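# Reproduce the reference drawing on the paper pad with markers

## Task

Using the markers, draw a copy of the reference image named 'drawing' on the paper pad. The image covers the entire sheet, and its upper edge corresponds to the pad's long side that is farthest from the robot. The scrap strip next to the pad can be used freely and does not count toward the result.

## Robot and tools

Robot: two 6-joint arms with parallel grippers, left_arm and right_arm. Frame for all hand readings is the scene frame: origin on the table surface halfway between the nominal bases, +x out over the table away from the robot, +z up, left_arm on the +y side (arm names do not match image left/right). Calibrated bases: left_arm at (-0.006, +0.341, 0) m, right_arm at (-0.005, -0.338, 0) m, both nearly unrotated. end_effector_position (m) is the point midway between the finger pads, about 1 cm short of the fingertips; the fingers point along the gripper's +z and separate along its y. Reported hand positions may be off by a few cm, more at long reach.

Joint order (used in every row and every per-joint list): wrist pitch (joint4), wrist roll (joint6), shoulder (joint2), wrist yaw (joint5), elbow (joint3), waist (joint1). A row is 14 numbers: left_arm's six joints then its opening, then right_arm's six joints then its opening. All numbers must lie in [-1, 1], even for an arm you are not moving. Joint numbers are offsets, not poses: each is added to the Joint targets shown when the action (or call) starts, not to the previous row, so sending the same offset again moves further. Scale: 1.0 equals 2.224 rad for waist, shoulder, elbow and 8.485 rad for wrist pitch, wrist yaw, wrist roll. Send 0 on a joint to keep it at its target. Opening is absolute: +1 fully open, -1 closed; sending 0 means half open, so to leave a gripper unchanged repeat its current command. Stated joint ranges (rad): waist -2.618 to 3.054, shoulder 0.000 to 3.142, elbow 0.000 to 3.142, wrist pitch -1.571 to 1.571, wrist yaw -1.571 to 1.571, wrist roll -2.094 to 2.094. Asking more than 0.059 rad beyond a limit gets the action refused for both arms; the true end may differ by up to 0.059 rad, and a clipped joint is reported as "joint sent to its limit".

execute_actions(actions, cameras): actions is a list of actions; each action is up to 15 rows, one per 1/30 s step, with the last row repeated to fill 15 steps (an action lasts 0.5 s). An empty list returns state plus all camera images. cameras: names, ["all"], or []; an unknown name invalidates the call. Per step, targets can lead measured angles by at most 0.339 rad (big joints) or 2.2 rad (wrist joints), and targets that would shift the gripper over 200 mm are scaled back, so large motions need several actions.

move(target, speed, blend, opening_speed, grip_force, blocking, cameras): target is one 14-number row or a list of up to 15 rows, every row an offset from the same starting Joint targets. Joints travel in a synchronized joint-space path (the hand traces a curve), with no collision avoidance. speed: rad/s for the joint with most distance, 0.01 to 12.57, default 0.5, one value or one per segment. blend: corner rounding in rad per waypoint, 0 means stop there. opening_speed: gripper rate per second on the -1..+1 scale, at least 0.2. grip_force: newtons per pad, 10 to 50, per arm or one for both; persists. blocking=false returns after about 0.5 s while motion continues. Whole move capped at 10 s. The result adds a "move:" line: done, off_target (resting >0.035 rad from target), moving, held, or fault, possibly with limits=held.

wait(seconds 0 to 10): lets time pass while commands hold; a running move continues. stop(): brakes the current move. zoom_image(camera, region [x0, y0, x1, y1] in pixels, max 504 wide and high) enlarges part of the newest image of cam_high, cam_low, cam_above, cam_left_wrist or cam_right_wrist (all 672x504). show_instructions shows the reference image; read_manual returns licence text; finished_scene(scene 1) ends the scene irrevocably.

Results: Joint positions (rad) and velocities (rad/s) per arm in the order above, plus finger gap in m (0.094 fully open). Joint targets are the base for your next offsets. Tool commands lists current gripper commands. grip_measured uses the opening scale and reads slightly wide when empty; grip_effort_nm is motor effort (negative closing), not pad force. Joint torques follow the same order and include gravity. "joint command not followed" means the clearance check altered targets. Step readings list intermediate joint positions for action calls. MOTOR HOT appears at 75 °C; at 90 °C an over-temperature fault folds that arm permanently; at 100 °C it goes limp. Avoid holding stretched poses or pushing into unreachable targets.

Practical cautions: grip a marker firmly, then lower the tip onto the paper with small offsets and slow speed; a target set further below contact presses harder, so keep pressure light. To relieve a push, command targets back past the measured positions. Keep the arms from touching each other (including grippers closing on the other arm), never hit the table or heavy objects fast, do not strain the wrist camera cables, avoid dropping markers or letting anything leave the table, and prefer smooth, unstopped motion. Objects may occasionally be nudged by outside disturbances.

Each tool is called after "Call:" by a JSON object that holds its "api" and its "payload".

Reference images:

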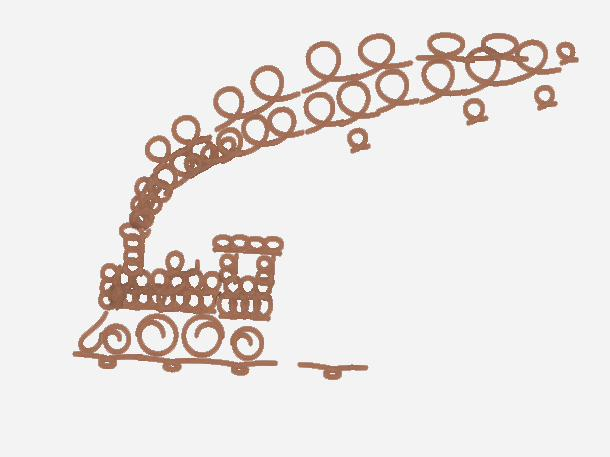

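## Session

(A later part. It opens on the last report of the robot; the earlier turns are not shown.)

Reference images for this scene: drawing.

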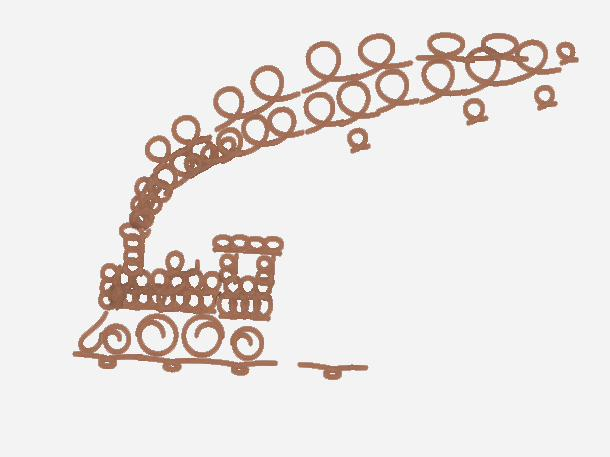

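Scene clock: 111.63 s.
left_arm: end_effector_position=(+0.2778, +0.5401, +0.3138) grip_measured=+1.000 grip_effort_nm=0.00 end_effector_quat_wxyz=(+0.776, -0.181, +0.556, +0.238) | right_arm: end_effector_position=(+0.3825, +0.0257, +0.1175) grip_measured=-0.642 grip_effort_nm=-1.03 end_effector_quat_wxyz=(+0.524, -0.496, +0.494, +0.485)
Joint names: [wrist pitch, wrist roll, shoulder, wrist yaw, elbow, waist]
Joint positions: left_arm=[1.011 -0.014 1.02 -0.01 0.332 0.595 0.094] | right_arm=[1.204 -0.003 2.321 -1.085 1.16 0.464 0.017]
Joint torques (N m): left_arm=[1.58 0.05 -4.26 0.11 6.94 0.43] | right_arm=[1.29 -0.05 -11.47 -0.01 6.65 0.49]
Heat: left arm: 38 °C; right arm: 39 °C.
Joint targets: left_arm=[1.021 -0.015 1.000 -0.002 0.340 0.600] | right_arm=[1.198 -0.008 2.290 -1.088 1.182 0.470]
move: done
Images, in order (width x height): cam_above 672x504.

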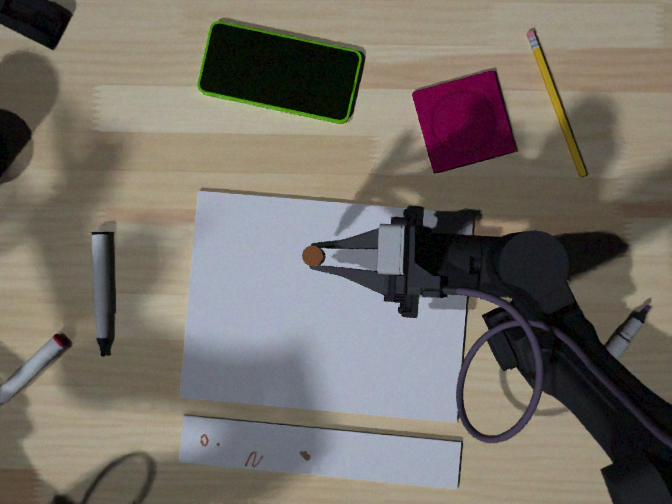

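Call:
{"api": "move", "payload": {"target": [[0,0,0,0,0,0,1,0.01921,0,0.0388,-0.0132,-0.04946,0.1821,-0.9],[0,0,0,0,0,0,1,0.01921,0,0.0388,-0.01968,-0.04946,0.16614,-0.9],[0,0,0,0,0,0,1,0.00849,0,0.0388,-0.01968,-0.04946,0.16614,-0.9]], "speed": [0.5, 0.1, 0.15]}}

Scene clock: 122.23 s.
left_arm: end_effector_position=(+0.2778, +0.5401, +0.3138) grip_measured=+1.000 grip_effort_nm=0.00 end_effector_quat_wxyz=(+0.776, -0.181, +0.556, +0.238) | right_arm: end_effector_position=(+0.1815, +0.1182, +0.0830) grip_measured=-0.642 grip_effort_nm=-1.03 end_effector_quat_wxyz=(-0.362, +0.609, -0.359, -0.608)
Joint names: [wrist pitch, wrist roll, shoulder, wrist yaw, elbow, waist]
Joint positions: left_arm=[1.011 -0.014 1.02 -0.01 0.332 0.595 0.094] | right_arm=[1.297 -0.003 2.372 -1.244 1.077 0.844 0.017]
Joint torques (N m): left_arm=[1.58 0.03 -4.23 0.09 7.02 0.49] | right_arm=[1.03 -0.05 -8.53 -0.12 3.44 -0.34]
Heat: left arm: 38 °C; right arm: 38 °C.
Joint targets: left_arm=[1.021 -0.015 1.000 -0.002 0.340 0.600] | right_arm=[1.270 -0.008 2.376 -1.256 1.073 0.840]
move: done

Call:
{"api": "move", "payload": {"target": [[0,0,0,0,0,0,1,0.0008,0,0,-0.00302,0,-0.00375,-0.9],[0,0,0,0,0,0,1,0.0008,0,0,-0.00462,0,-0.00648,-0.9],[0,0,0,0,0,0,1,0.0008,0,0,-0.00523,0,-0.0092,-0.9],[0,0,0,0,0,0,1,0.0008,0,0,-0.00335,0,-0.0092,-0.9],[0,0,0,0,0,0,1,0.0008,0,0,-0.00208,0,-0.01103,-0.9],[0,0,0,0,0,0,1,0.0008,0,0,-0.00208,0,-0.00541,-0.9],[0,0,0,0,0,0,1,0.0008,0,0,-0.00005,0,-0.00436,-0.9],[0,0,0,0,0,0,1,0.0008,0,0,0.00215,0,-0.00125,-0.9],[0,0,0,0,0,0,1,0.0008,0,0,0.00299,0,0.00197,-0.9],[0,0,0,0,0,0,1,0.0008,0,0,0.0011,0,0.00197,-0.9],[0,0,0,0,0,0,1,0.0008,0,0,-0.00016,0,0.00381,-0.9],[0,0,0,0,0,0,1,0.0008,0,0,-0.00016,0,-0.00181,-0.9],[0,0,0,0,0,0,1,0.0008,0,0,-0.00153,0,-0.00233,-0.9],[0,0,0,0,0,0,1,0.0008,0,0,-0.00302,0,-0.00375,-0.9]], "speed": 0.1, "blend": 0.003}}

Call:
{"api": "move", "payload": {"target": [[0,0,0,0,0,0,1,0,0,0,-0.00755,0,-0.00938,-0.9],[0,0,0,0,0,0,1,0,0,0,-0.00915,0,-0.01211,-0.9],[0,0,0,0,0,0,1,0,0,0,-0.00976,0,-0.01483,-0.9],[0,0,0,0,0,0,1,0,0,0,-0.00788,0,-0.01483,-0.9],[0,0,0,0,0,0,1,0,0,0,-0.00661,0,-0.01666,-0.9],[0,0,0,0,0,0,1,0,0,0,-0.00661,0,-0.01104,-0.9],[0,0,0,0,0,0,1,0,0,0,-0.00458,0,-0.00999,-0.9],[0,0,0,0,0,0,1,0,0,0,-0.00238,0,-0.00688,-0.9],[0,0,0,0,0,0,1,0,0,0,-0.00154,0,-0.00366,-0.9],[0,0,0,0,0,0,1,0,0,0,-0.00343,0,-0.00366,-0.9],[0,0,0,0,0,0,1,0,0,0,-0.00469,0,-0.00182,-0.9],[0,0,0,0,0,0,1,0,0,0,-0.00469,0,-0.00744,-0.9],[0,0,0,0,0,0,1,0,0,0,-0.00606,0,-0.00796,-0.9],[0,0,0,0,0,0,1,0,0,0,-0.00755,0,-0.00938,-0.9],[0,0,0,0,0,0,1,0,0,0,-0.01208,0,-0.01501,-0.9]], "speed": 0.1, "blend": 0.003}}

Call:
{"api": "move", "payload": {"target": [[0,0,0,0,0,0,1,0.0100,0,0,0,0,0,-0.9],[0,0,0,0,0,0,1,0.0100,0,0,0,0,-0.2,-0.9]], "speed": [0.3, 0.6], "blend": 0.03, "cameras": ["cam_above"]}}

Call:
{"api": "zoom_image", "payload": {"camera": "cam_above", "region": [190, 410, 270, 470]}}

Scene clock: 125.53 s.
left_arm: end_effector_position=(+0.2778, +0.5401, +0.3138) grip_measured=+1.000 grip_effort_nm=0.00 end_effector_quat_wxyz=(+0.776, -0.181, +0.556, +0.238) | right_arm: end_effector_position=(+0.1811, +0.1154, +0.0830) grip_measured=-0.642 grip_effort_nm=-1.03 end_effector_quat_wxyz=(-0.358, +0.611, -0.355, -0.610)
Joint names: [wrist pitch, wrist roll, shoulder, wrist yaw, elbow, waist]
Joint positions: left_arm=[1.011 -0.014 1.02 -0.01 0.332 0.595 0.094] | right_arm=[1.297 -0.004 2.372 -1.263 1.077 0.838 0.017]
Joint torques (N m): left_arm=[1.57 0.02 -4.31 0.06 7.09 0.54] | right_arm=[1.08 -0.05 -8.53 -0.17 3.43 -0.58]
Heat: left arm: 38 °C; right arm: 38 °C.
Joint targets: left_arm=[1.021 -0.015 1.000 -0.002 0.340 0.600] | right_arm=[1.276 -0.008 2.376 -1.281 1.073 0.831]
move: done

Scene clock: 128.70 s.
left_arm: end_effector_position=(+0.2778, +0.5401, +0.3138) grip_measured=+1.000 grip_effort_nm=0.00 end_effector_quat_wxyz=(+0.776, -0.181, +0.556, +0.238) | right_arm: end_effector_position=(+0.1802, +0.0995, +0.0829) grip_measured=-0.642 grip_effort_nm=-1.03 end_effector_quat_wxyz=(-0.336, +0.623, -0.334, -0.622)
Joint names: [wrist pitch, wrist roll, shoulder, wrist yaw, elbow, waist]
Joint positions: left_arm=[1.011 -0.014 1.02 -0.01 0.332 0.595 0.094] | right_arm=[1.296 -0.004 2.372 -1.366 1.077 0.804 0.017]
Joint torques (N m): left_arm=[1.55 0.06 -4.31 0.1 7.04 0.42] | right_arm=[1.04 -0.04 -8.47 -0.18 3.37 -0.55]
Heat: left arm: 38 °C; right arm: 37 °C.
Joint targets: left_arm=[1.021 -0.015 1.000 -0.002 0.340 0.600] | right_arm=[1.277 -0.008 2.376 -1.384 1.073 0.798]
move: done

Scene clock: 130.30 s.
left_arm: end_effector_position=(+0.2778, +0.5401, +0.3138) grip_measured=+1.000 grip_effort_nm=0.00 end_effector_quat_wxyz=(+0.776, -0.181, +0.556, +0.238) | right_arm: end_effector_position=(+0.3531, -0.0275, +0.0869) grip_measured=-0.642 grip_effort_nm=-1.03 end_effector_quat_wxyz=(-0.478, +0.540, -0.453, -0.525)
Joint names: [wrist pitch, wrist roll, shoulder, wrist yaw, elbow, waist]
Joint positions: left_arm=[1.011 -0.014 1.02 -0.01 0.332 0.595 0.094] | right_arm=[1.333 -0.004 2.372 -1.374 1.077 0.347 0.017]
Joint torques (N m): left_arm=[1.56 0.03 -4.33 0.1 7.08 0.7] | right_arm=[1.45 -0.05 -8.46 -0.08 3.36 0.5]
Heat: left arm: 38 °C; right arm: 37 °C.
Joint targets: left_arm=[1.021 -0.015 1.000 -0.002 0.340 0.600] | right_arm=[1.362 -0.008 2.376 -1.384 1.073 0.353]
move: done
Images, in order (width x height): cam_above 672x504.

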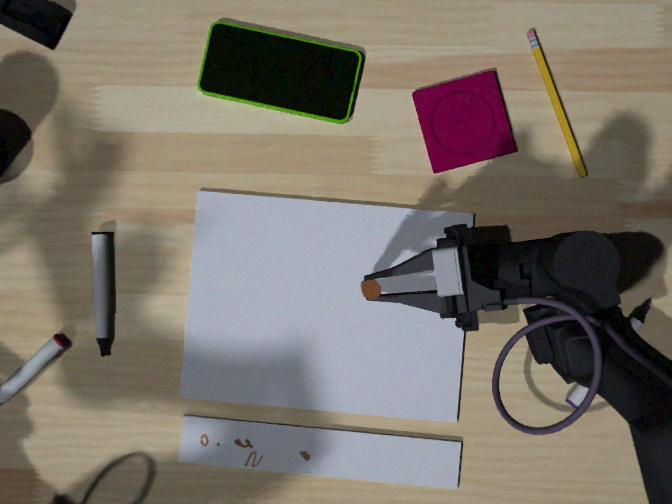

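Scaled by 6.300 from the camera's 672x504 image, which has a finer 960x720 frame.

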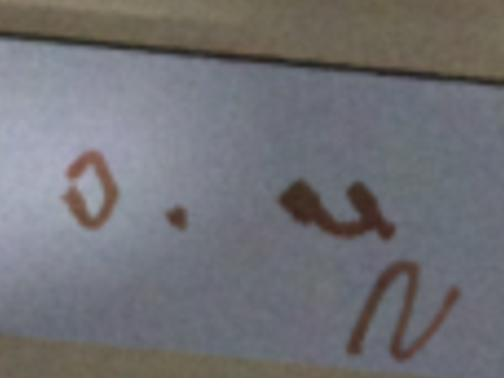

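Call:
{"api": "execute_actions", "payload": {"actions": [[[0,0,0,0,0,0,1,0,0,0,0.00047,0,0.0009,-0.9],[0,0,0,0,0,0,1,0,0,0,0.00094,0,0.0018,-0.9],[0,0,0,0,0,0,1,0,0,0,0.00141,0,0.0027,-0.9],[0,0,0,0,0,0,1,0,0,0,0.00189,0,0.0036,-0.9],[0,0,0,0,0,0,1,0,0,0,0.00236,0,0.0045,-0.9],[0,0,0,0,0,0,1,0,0,0,0.00283,0,0.0054,-0.9],[0,0,0,0,0,0,1,0,0,0,0.0033,0,0.0063,-0.9],[0,0,0,0,0,0,1,0,0,0,0.00377,0,0.0072,-0.9],[0,0,0,0,0,0,1,0,0,0,0.00424,0,0.0081,-0.9],[0,0,0,0,0,0,1,0,0,0,0.00471,0,0.009,-0.9],[0,0,0,0,0,0,1,0,0,0,0.00519,0,0.0099,-0.9],[0,0,0,0,0,0,1,0,0,0,0.00566,0,0.0108,-0.9],[0,0,0,0,0,0,1,0,0,0,0.00613,0,0.0117,-0.9],[0,0,0,0,0,0,1,0,0,0,0.0066,0,0.0126,-0.9],[0,0,0,0,0,0,1,0,0,0,0.00707,0,0.0135,-0.9]],[[0,0,0,0,0,0,1,0,0,0,0.00047,0,0.0009,-0.9],[0,0,0,0,0,0,1,0,0,0,0.00094,0,0.0018,-0.9],[0,0,0,0,0,0,1,0,0,0,0.00141,0,0.0027,-0.9],[0,0,0,0,0,0,1,0,0,0,0.00189,0,0.0036,-0.9],[0,0,0,0,0,0,1,0,0,0,0.00236,0,0.0045,-0.9],[0,0,0,0,0,0,1,0,0,0,0.00283,0,0.0054,-0.9],[0,0,0,0,0,0,1,0,0,0,0.0033,0,0.0063,-0.9],[0,0,0,0,0,0,1,0,0,0,0.00377,0,0.0072,-0.9],[0,0,0,0,0,0,1,0,0,0,0.00424,0,0.0081,-0.9],[0,0,0,0,0,0,1,0,0,0,0.00471,0,0.009,-0.9],[0,0,0,0,0,0,1,0,0,0,0.00519,0,0.0099,-0.9],[0,0,0,0,0,0,1,0,0,0,0.00566,0,0.0108,-0.9],[0,0,0,0,0,0,1,0,0,0,0.00613,0,0.0117,-0.9],[0,0,0,0,0,0,1,0,0,0,0.0066,0,0.0126,-0.9],[0,0,0,0,0,0,1,0,0,0,0.00707,0,0.0135,-0.9]]]}}

Call:
{"api": "execute_actions", "payload": {"actions": [[[0,0,0,0,0,0,1,0,0,0,-0.00047,0,-0.0009,-0.9],[0,0,0,0,0,0,1,0,0,0,-0.00094,0,-0.0018,-0.9],[0,0,0,0,0,0,1,0,0,0,-0.00141,0,-0.0027,-0.9],[0,0,0,0,0,0,1,0,0,0,-0.00189,0,-0.0036,-0.9],[0,0,0,0,0,0,1,0,0,0,-0.00236,0,-0.0045,-0.9],[0,0,0,0,0,0,1,0,0,0,-0.00283,0,-0.0054,-0.9],[0,0,0,0,0,0,1,0,0,0,-0.0033,0,-0.0063,-0.9],[0,0,0,0,0,0,1,0,0,0,-0.00377,0,-0.0072,-0.9],[0,0,0,0,0,0,1,0,0,0,-0.00424,0,-0.0081,-0.9],[0,0,0,0,0,0,1,0,0,0,-0.00471,0,-0.009,-0.9],[0,0,0,0,0,0,1,0,0,0,-0.00519,0,-0.0099,-0.9],[0,0,0,0,0,0,1,0,0,0,-0.00566,0,-0.0108,-0.9],[0,0,0,0,0,0,1,0,0,0,-0.00613,0,-0.0117,-0.9],[0,0,0,0,0,0,1,0,0,0,-0.0066,0,-0.0126,-0.9],[0,0,0,0,0,0,1,0,0,0,-0.00707,0,-0.0135,-0.9]],[[0,0,0,0,0,0,1,0,0,0,-0.00047,0,-0.0009,-0.9],[0,0,0,0,0,0,1,0,0,0,-0.00094,0,-0.0018,-0.9],[0,0,0,0,0,0,1,0,0,0,-0.00141,0,-0.0027,-0.9],[0,0,0,0,0,0,1,0,0,0,-0.00189,0,-0.0036,-0.9],[0,0,0,0,0,0,1,0,0,0,-0.00236,0,-0.0045,-0.9],[0,0,0,0,0,0,1,0,0,0,-0.00283,0,-0.0054,-0.9],[0,0,0,0,0,0,1,0,0,0,-0.0033,0,-0.0063,-0.9],[0,0,0,0,0,0,1,0,0,0,-0.00377,0,-0.0072,-0.9],[0,0,0,0,0,0,1,0,0,0,-0.00424,0,-0.0081,-0.9],[0,0,0,0,0,0,1,0,0,0,-0.00471,0,-0.009,-0.9],[0,0,0,0,0,0,1,0,0,0,-0.00519,0,-0.0099,-0.9],[0,0,0,0,0,0,1,0,0,0,-0.00566,0,-0.0108,-0.9],[0,0,0,0,0,0,1,0,0,0,-0.00613,0,-0.0117,-0.9],[0,0,0,0,0,0,1,0,0,0,-0.0066,0,-0.0126,-0.9],[0,0,0,0,0,0,1,0,0,0,-0.00707,0,-0.0135,-0.9]]]}}

Scene clock: 134.57 s.
left_arm: end_effector_position=(+0.2778, +0.5401, +0.3138) grip_measured=+1.000 grip_effort_nm=0.00 end_effector_quat_wxyz=(+0.776, -0.181, +0.556, +0.238) | right_arm: end_effector_position=(+0.3524, -0.0037, +0.0878) grip_measured=-0.642 grip_effort_nm=-1.03 end_effector_quat_wxyz=(-0.491, +0.529, -0.463, -0.515)
Joint names: [wrist pitch, wrist roll, shoulder, wrist yaw, elbow, waist]
Joint positions: left_arm=[1.011 -0.014 1.02 -0.01 0.332 0.595 0.094] | right_arm=[1.335 -0.004 2.372 -1.269 1.077 0.407 0.017]
Joint torques (N m): left_arm=[1.54 0.07 -4.19 0.04 7.16 0.59] | right_arm=[1.49 -0.04 -8.5 0.05 3.41 0.46]
Heat: left arm: 38 °C; right arm: 37 °C.
Joint targets: left_arm=[1.021 -0.015 1.000 -0.002 0.340 0.600] | right_arm=[1.361 -0.008 2.376 -1.264 1.073 0.413]
Step readings (joint positions of left_arm | right_arm):
0: [1.011 -0.014 1.020 -0.010 0.332 0.595] | [1.333 -0.004 2.372 -1.374 1.077 0.348]
1: [1.011 -0.014 1.020 -0.010 0.332 0.595] | [1.333 -0.004 2.372 -1.374 1.077 0.348]
2: [1.011 -0.014 1.020 -0.010 0.332 0.595] | [1.333 -0.004 2.372 -1.374 1.077 0.349]
4: [1.011 -0.014 1.020 -0.010 0.332 0.595] | [1.333 -0.004 2.372 -1.374 1.077 0.352]
8: [1.011 -0.014 1.020 -0.010 0.332 0.595] | [1.333 -0.004 2.372 -1.366 1.077 0.358]
15: [1.011 -0.014 1.020 -0.010 0.332 0.595] | [1.334 -0.004 2.372 -1.343 1.077 0.372]
16: [1.011 -0.014 1.020 -0.010 0.332 0.595] | [1.334 -0.004 2.372 -1.339 1.077 0.375]
17: [1.011 -0.014 1.020 -0.010 0.332 0.595] | [1.335 -0.004 2.372 -1.335 1.077 0.377]
19: [1.011 -0.014 1.020 -0.010 0.332 0.595] | [1.335 -0.004 2.372 -1.327 1.077 0.382]
23: [1.011 -0.014 1.020 -0.010 0.332 0.595] | [1.335 -0.004 2.372 -1.312 1.077 0.390]
30: [1.011 -0.014 1.020 -0.010 0.332 0.595] | [1.335 -0.004 2.372 -1.285 1.077 0.403]

Scene clock: 136.07 s.
left_arm: end_effector_position=(+0.2778, +0.5401, +0.3138) grip_measured=+1.000 grip_effort_nm=0.00 end_effector_quat_wxyz=(+0.776, -0.181, +0.556, +0.238) | right_arm: end_effector_position=(+0.3500, -0.0230, +0.0871) grip_measured=-0.642 grip_effort_nm=-1.03 end_effector_quat_wxyz=(-0.477, +0.542, -0.450, -0.526)
Joint names: [wrist pitch, wrist roll, shoulder, wrist yaw, elbow, waist]
Joint positions: left_arm=[1.011 -0.014 1.02 -0.01 0.332 0.595 0.094] | right_arm=[1.335 -0.004 2.372 -1.37 1.077 0.359 0.017]
Joint torques (N m): left_arm=[1.53 0.04 -4.21 0.03 7.04 0.42] | right_arm=[1.43 -0.04 -8.46 -0.11 3.34 -0.51]
Heat: left arm: 38 °C; right arm: 37 °C.
Joint targets: left_arm=[1.021 -0.015 1.000 -0.002 0.340 0.600] | right_arm=[1.361 -0.008 2.376 -1.384 1.073 0.353]
Step readings (joint positions of left_arm | right_arm):
0: [1.011 -0.014 1.020 -0.010 0.332 0.595] | [1.335 -0.004 2.372 -1.269 1.077 0.407]
1: [1.011 -0.014 1.020 -0.010 0.332 0.595] | [1.335 -0.004 2.372 -1.269 1.077 0.407]
2: [1.011 -0.014 1.020 -0.010 0.332 0.595] | [1.335 -0.004 2.372 -1.269 1.077 0.407]
4: [1.011 -0.014 1.020 -0.010 0.332 0.595] | [1.335 -0.004 2.372 -1.269 1.077 0.407]
8: [1.011 -0.014 1.020 -0.010 0.332 0.595] | [1.335 -0.004 2.372 -1.274 1.077 0.407]
15: [1.011 -0.014 1.020 -0.010 0.332 0.595] | [1.335 -0.004 2.372 -1.296 1.077 0.394]
16: [1.011 -0.014 1.020 -0.010 0.332 0.595] | [1.335 -0.004 2.372 -1.300 1.077 0.391]
17: [1.011 -0.014 1.020 -0.010 0.332 0.595] | [1.335 -0.004 2.372 -1.304 1.077 0.389]
19: [1.011 -0.014 1.020 -0.010 0.332 0.595] | [1.335 -0.004 2.372 -1.311 1.077 0.385]
23: [1.011 -0.014 1.020 -0.010 0.332 0.595] | [1.335 -0.004 2.372 -1.327 1.077 0.376]
30: [1.011 -0.014 1.020 -0.010 0.332 0.595] | [1.335 -0.004 2.372 -1.354 1.077 0.363]

Call:
{"api": "move", "payload": {"target": [[0,0,0,0,0,0,1,0,0,0,0.05527,0,0.28867,-0.9],[0,0,0,0,0,0,1,0,0,0,0.04731,0,0.27469,-0.9],[0,0,0,0,0,0,1,-0.00719,0,0,0.04731,0,0.27469,-0.9],[0,0,0,0,0,0,1,-0.00884,0,0,0.04731,0,0.27469,-0.9]], "speed": [0.5, 0.1, 0.15, 0.05]}}

Scene clock: 143.67 s.
left_arm: end_effector_position=(+0.2778, +0.5401, +0.3138) grip_measured=+1.000 grip_effort_nm=0.00 end_effector_quat_wxyz=(+0.776, -0.181, +0.556, +0.238) | right_arm: end_effector_position=(+0.1662, +0.1610, +0.0845) grip_measured=-0.642 grip_effort_nm=-1.03 end_effector_quat_wxyz=(-0.409, +0.581, -0.400, -0.579)
Joint names: [wrist pitch, wrist roll, shoulder, wrist yaw, elbow, waist]
Joint positions: left_arm=[1.011 -0.014 1.02 -0.01 0.332 0.595 0.094] | right_arm=[1.305 -0.004 2.372 -0.971 1.077 0.969 0.017]
Joint torques (N m): left_arm=[1.53 0.03 -4.19 0.07 7.15 0.42] | right_arm=[1.25 -0.04 -8.65 -0.11 3.6 -0.43]
Heat: left arm: 38 °C; right arm: 38 °C.
Joint targets: left_arm=[1.021 -0.015 1.000 -0.002 0.340 0.600] | right_arm=[1.286 -0.007 2.376 -0.982 1.073 0.964]
move: done

Call:
{"api": "move", "payload": {"target": [[0,0,0,0,0,0,1,0,0,0,-0.0037,0,-0.0046,-0.9],[0,0,0,0,0,0,1,0,0,0,-0.00577,0,-0.0078,-0.9],[0,0,0,0,0,0,1,0,0,0,-0.00658,0,-0.01094,-0.9],[0,0,0,0,0,0,1,0,0,0,-0.00422,0,-0.01094,-0.9],[0,0,0,0,0,0,1,0,0,0,-0.00283,0,-0.01282,-0.9],[0,0,0,0,0,0,1,0,0,0,-0.00283,0,-0.00675,-0.9],[0,0,0,0,0,0,1,0,0,0,-0.00046,0,-0.00561,-0.9],[0,0,0,0,0,0,1,0,0,0,0.00226,0,-0.00214,-0.9],[0,0,0,0,0,0,1,0,0,0,0.00342,0,0.00172,-0.9],[0,0,0,0,0,0,1,0,0,0,0.00107,0,0.00172,-0.9],[0,0,0,0,0,0,1,0,0,0,-0.00032,0,0.00359,-0.9],[0,0,0,0,0,0,1,0,0,0,-0.00032,0,-0.00248,-0.9],[0,0,0,0,0,0,1,0,0,0,-0.0019,0,-0.00303,-0.9],[0,0,0,0,0,0,1,0,0,0,-0.0037,0,-0.0046,-0.9]], "speed": 0.1, "blend": 0.003}}

Call:
{"api": "move", "payload": {"target": [[0,0,0,0,0,0,1,0,0,0,-0.00926,0,-0.01151,-0.9],[0,0,0,0,0,0,1,0,0,0,-0.01133,0,-0.01471,-0.9],[0,0,0,0,0,0,1,0,0,0,-0.01214,0,-0.01785,-0.9],[0,0,0,0,0,0,1,0,0,0,-0.00978,0,-0.01785,-0.9],[0,0,0,0,0,0,1,0,0,0,-0.00839,0,-0.01973,-0.9],[0,0,0,0,0,0,1,0,0,0,-0.00839,0,-0.01366,-0.9],[0,0,0,0,0,0,1,0,0,0,-0.00602,0,-0.01252,-0.9],[0,0,0,0,0,0,1,0,0,0,-0.0033,0,-0.00905,-0.9],[0,0,0,0,0,0,1,0,0,0,-0.00214,0,-0.00519,-0.9],[0,0,0,0,0,0,1,0,0,0,-0.00449,0,-0.00519,-0.9],[0,0,0,0,0,0,1,0,0,0,-0.00588,0,-0.00332,-0.9],[0,0,0,0,0,0,1,0,0,0,-0.00588,0,-0.00939,-0.9],[0,0,0,0,0,0,1,0,0,0,-0.00746,0,-0.00994,-0.9],[0,0,0,0,0,0,1,0,0,0,-0.00926,0,-0.01151,-0.9],[0,0,0,0,0,0,1,0,0,0,-0.01482,0,-0.01842,-0.9]], "speed": 0.1, "blend": 0.003}}

Call:
{"api": "move", "payload": {"target": [[0,0,0,0,0,0,1,0.0090,0,0,0,0,0,-0.9],[0,0,0,0,0,0,1,0.0090,0,0,0,0,-0.25,-0.9]], "speed": [0.3, 0.6], "blend": 0.03, "cameras": ["cam_above"]}}

Call:
{"api": "zoom_image", "payload": {"camera": "cam_above", "region": [180, 420, 260, 480]}}

Scene clock: 147.50 s.
left_arm: end_effector_position=(+0.2778, +0.5401, +0.3138) grip_measured=+1.000 grip_effort_nm=0.00 end_effector_quat_wxyz=(+0.776, -0.181, +0.556, +0.238) | right_arm: end_effector_position=(+0.1661, +0.1577, +0.0843) grip_measured=-0.642 grip_effort_nm=-1.03 end_effector_quat_wxyz=(-0.403, +0.585, -0.395, -0.583)
Joint names: [wrist pitch, wrist roll, shoulder, wrist yaw, elbow, waist]
Joint positions: left_arm=[1.011 -0.014 1.02 -0.01 0.332 0.595 0.094] | right_arm=[1.304 -0.004 2.372 -0.998 1.077 0.96 0.017]
Joint torques (N m): left_arm=[1.57 -0.01 -4.25 0.07 7.01 0.44] | right_arm=[1.23 -0.04 -8.65 -0.14 3.58 -0.54]
Heat: left arm: 38 °C; right arm: 38 °C.
Joint targets: left_arm=[1.021 -0.015 1.000 -0.002 0.340 0.600] | right_arm=[1.286 -0.008 2.376 -1.014 1.073 0.954]
move: done

Scene clock: 151.20 s.
left_arm: end_effector_position=(+0.2778, +0.5401, +0.3138) grip_measured=+1.000 grip_effort_nm=0.00 end_effector_quat_wxyz=(+0.776, -0.181, +0.556, +0.238) | right_arm: end_effector_position=(+0.1652, +0.1416, +0.0840) grip_measured=-0.642 grip_effort_nm=-1.03 end_effector_quat_wxyz=(-0.378, +0.601, -0.370, -0.599)
Joint names: [wrist pitch, wrist roll, shoulder, wrist yaw, elbow, waist]
Joint positions: left_arm=[1.011 -0.014 1.02 -0.01 0.332 0.595 0.094] | right_arm=[1.303 -0.004 2.372 -1.124 1.077 0.919 0.017]
Joint torques (N m): left_arm=[1.56 0.01 -4.3 0.07 7.09 0.34] | right_arm=[1.19 -0.04 -8.58 -0.15 3.52 -0.54]
Heat: left arm: 38 °C; right arm: 38 °C.
Joint targets: left_arm=[1.021 -0.015 1.000 -0.002 0.340 0.600] | right_arm=[1.286 -0.008 2.376 -1.139 1.073 0.913]
move: done

Scene clock: 153.17 s.
left_arm: end_effector_position=(+0.2778, +0.5401, +0.3138) grip_measured=+1.000 grip_effort_nm=0.00 end_effector_quat_wxyz=(+0.776, -0.181, +0.556, +0.238) | right_arm: end_effector_position=(+0.3946, -0.0245, +0.0887) grip_measured=-0.642 grip_effort_nm=-1.03 end_effector_quat_wxyz=(+0.539, -0.480, +0.511, +0.467)
Joint names: [wrist pitch, wrist roll, shoulder, wrist yaw, elbow, waist]
Joint positions: left_arm=[1.011 -0.014 1.02 -0.01 0.332 0.595 0.094] | right_arm=[1.335 -0.004 2.372 -1.132 1.077 0.353 0.017]
Joint torques (N m): left_arm=[1.54 0.11 -4.25 0.05 7.05 0.35] | right_arm=[1.58 -0.04 -8.57 -0.05 3.49 0.32]
Heat: left arm: 38 °C; right arm: 38 °C.
Joint targets: left_arm=[1.021 -0.015 1.000 -0.002 0.340 0.600] | right_arm=[1.363 -0.008 2.376 -1.139 1.073 0.357]
move: done
Images, in order (width x height): cam_above 672x504.

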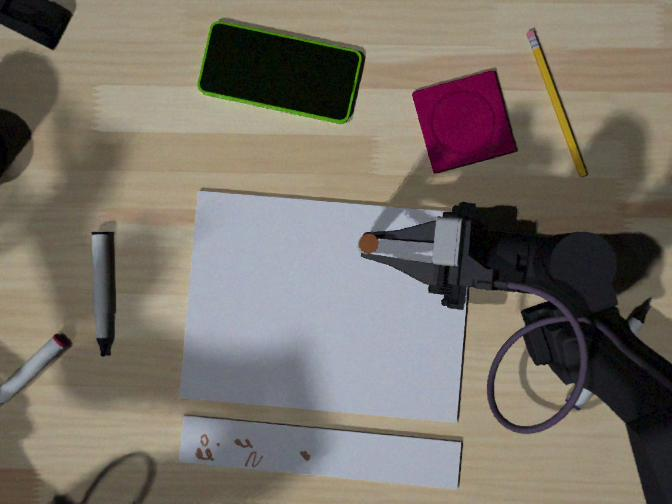

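Scaled by 6.300 from the camera's 672x504 image, which has a finer 960x720 frame.

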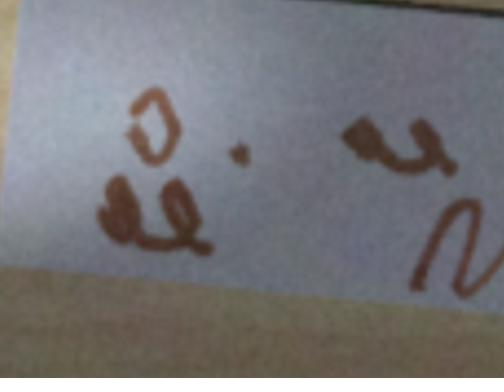

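Call:
{"api": "wait", "payload": {"seconds": 0, "cameras": ["cam_right_wrist"]}}

Scene clock: 153.93 s.
left_arm: end_effector_position=(+0.2778, +0.5401, +0.3138) grip_measured=+1.000 grip_effort_nm=0.00 end_effector_quat_wxyz=(+0.776, -0.181, +0.556, +0.238) | right_arm: end_effector_position=(+0.3946, -0.0245, +0.0887) grip_measured=-0.642 grip_effort_nm=-1.03 end_effector_quat_wxyz=(+0.539, -0.480, +0.511, +0.467)
Joint names: [wrist pitch, wrist roll, shoulder, wrist yaw, elbow, waist]
Joint positions: left_arm=[1.011 -0.014 1.02 -0.01 0.332 0.595 0.094] | right_arm=[1.335 -0.004 2.372 -1.132 1.077 0.353 0.017]
Joint torques (N m): left_arm=[1.56 0.05 -4.38 0.01 7.1 0.35] | right_arm=[1.58 -0.04 -8.57 -0.06 3.49 0.31]
Heat: left arm: 38 °C; right arm: 38 °C.
Joint targets: left_arm=[1.021 -0.015 1.000 -0.002 0.340 0.600] | right_arm=[1.363 -0.008 2.376 -1.139 1.073 0.357]
Tool commands: left_gripper/opening=+1.0 right_gripper/opening=-0.9
Images, in order (width x height): cam_right_wrist 672x504.

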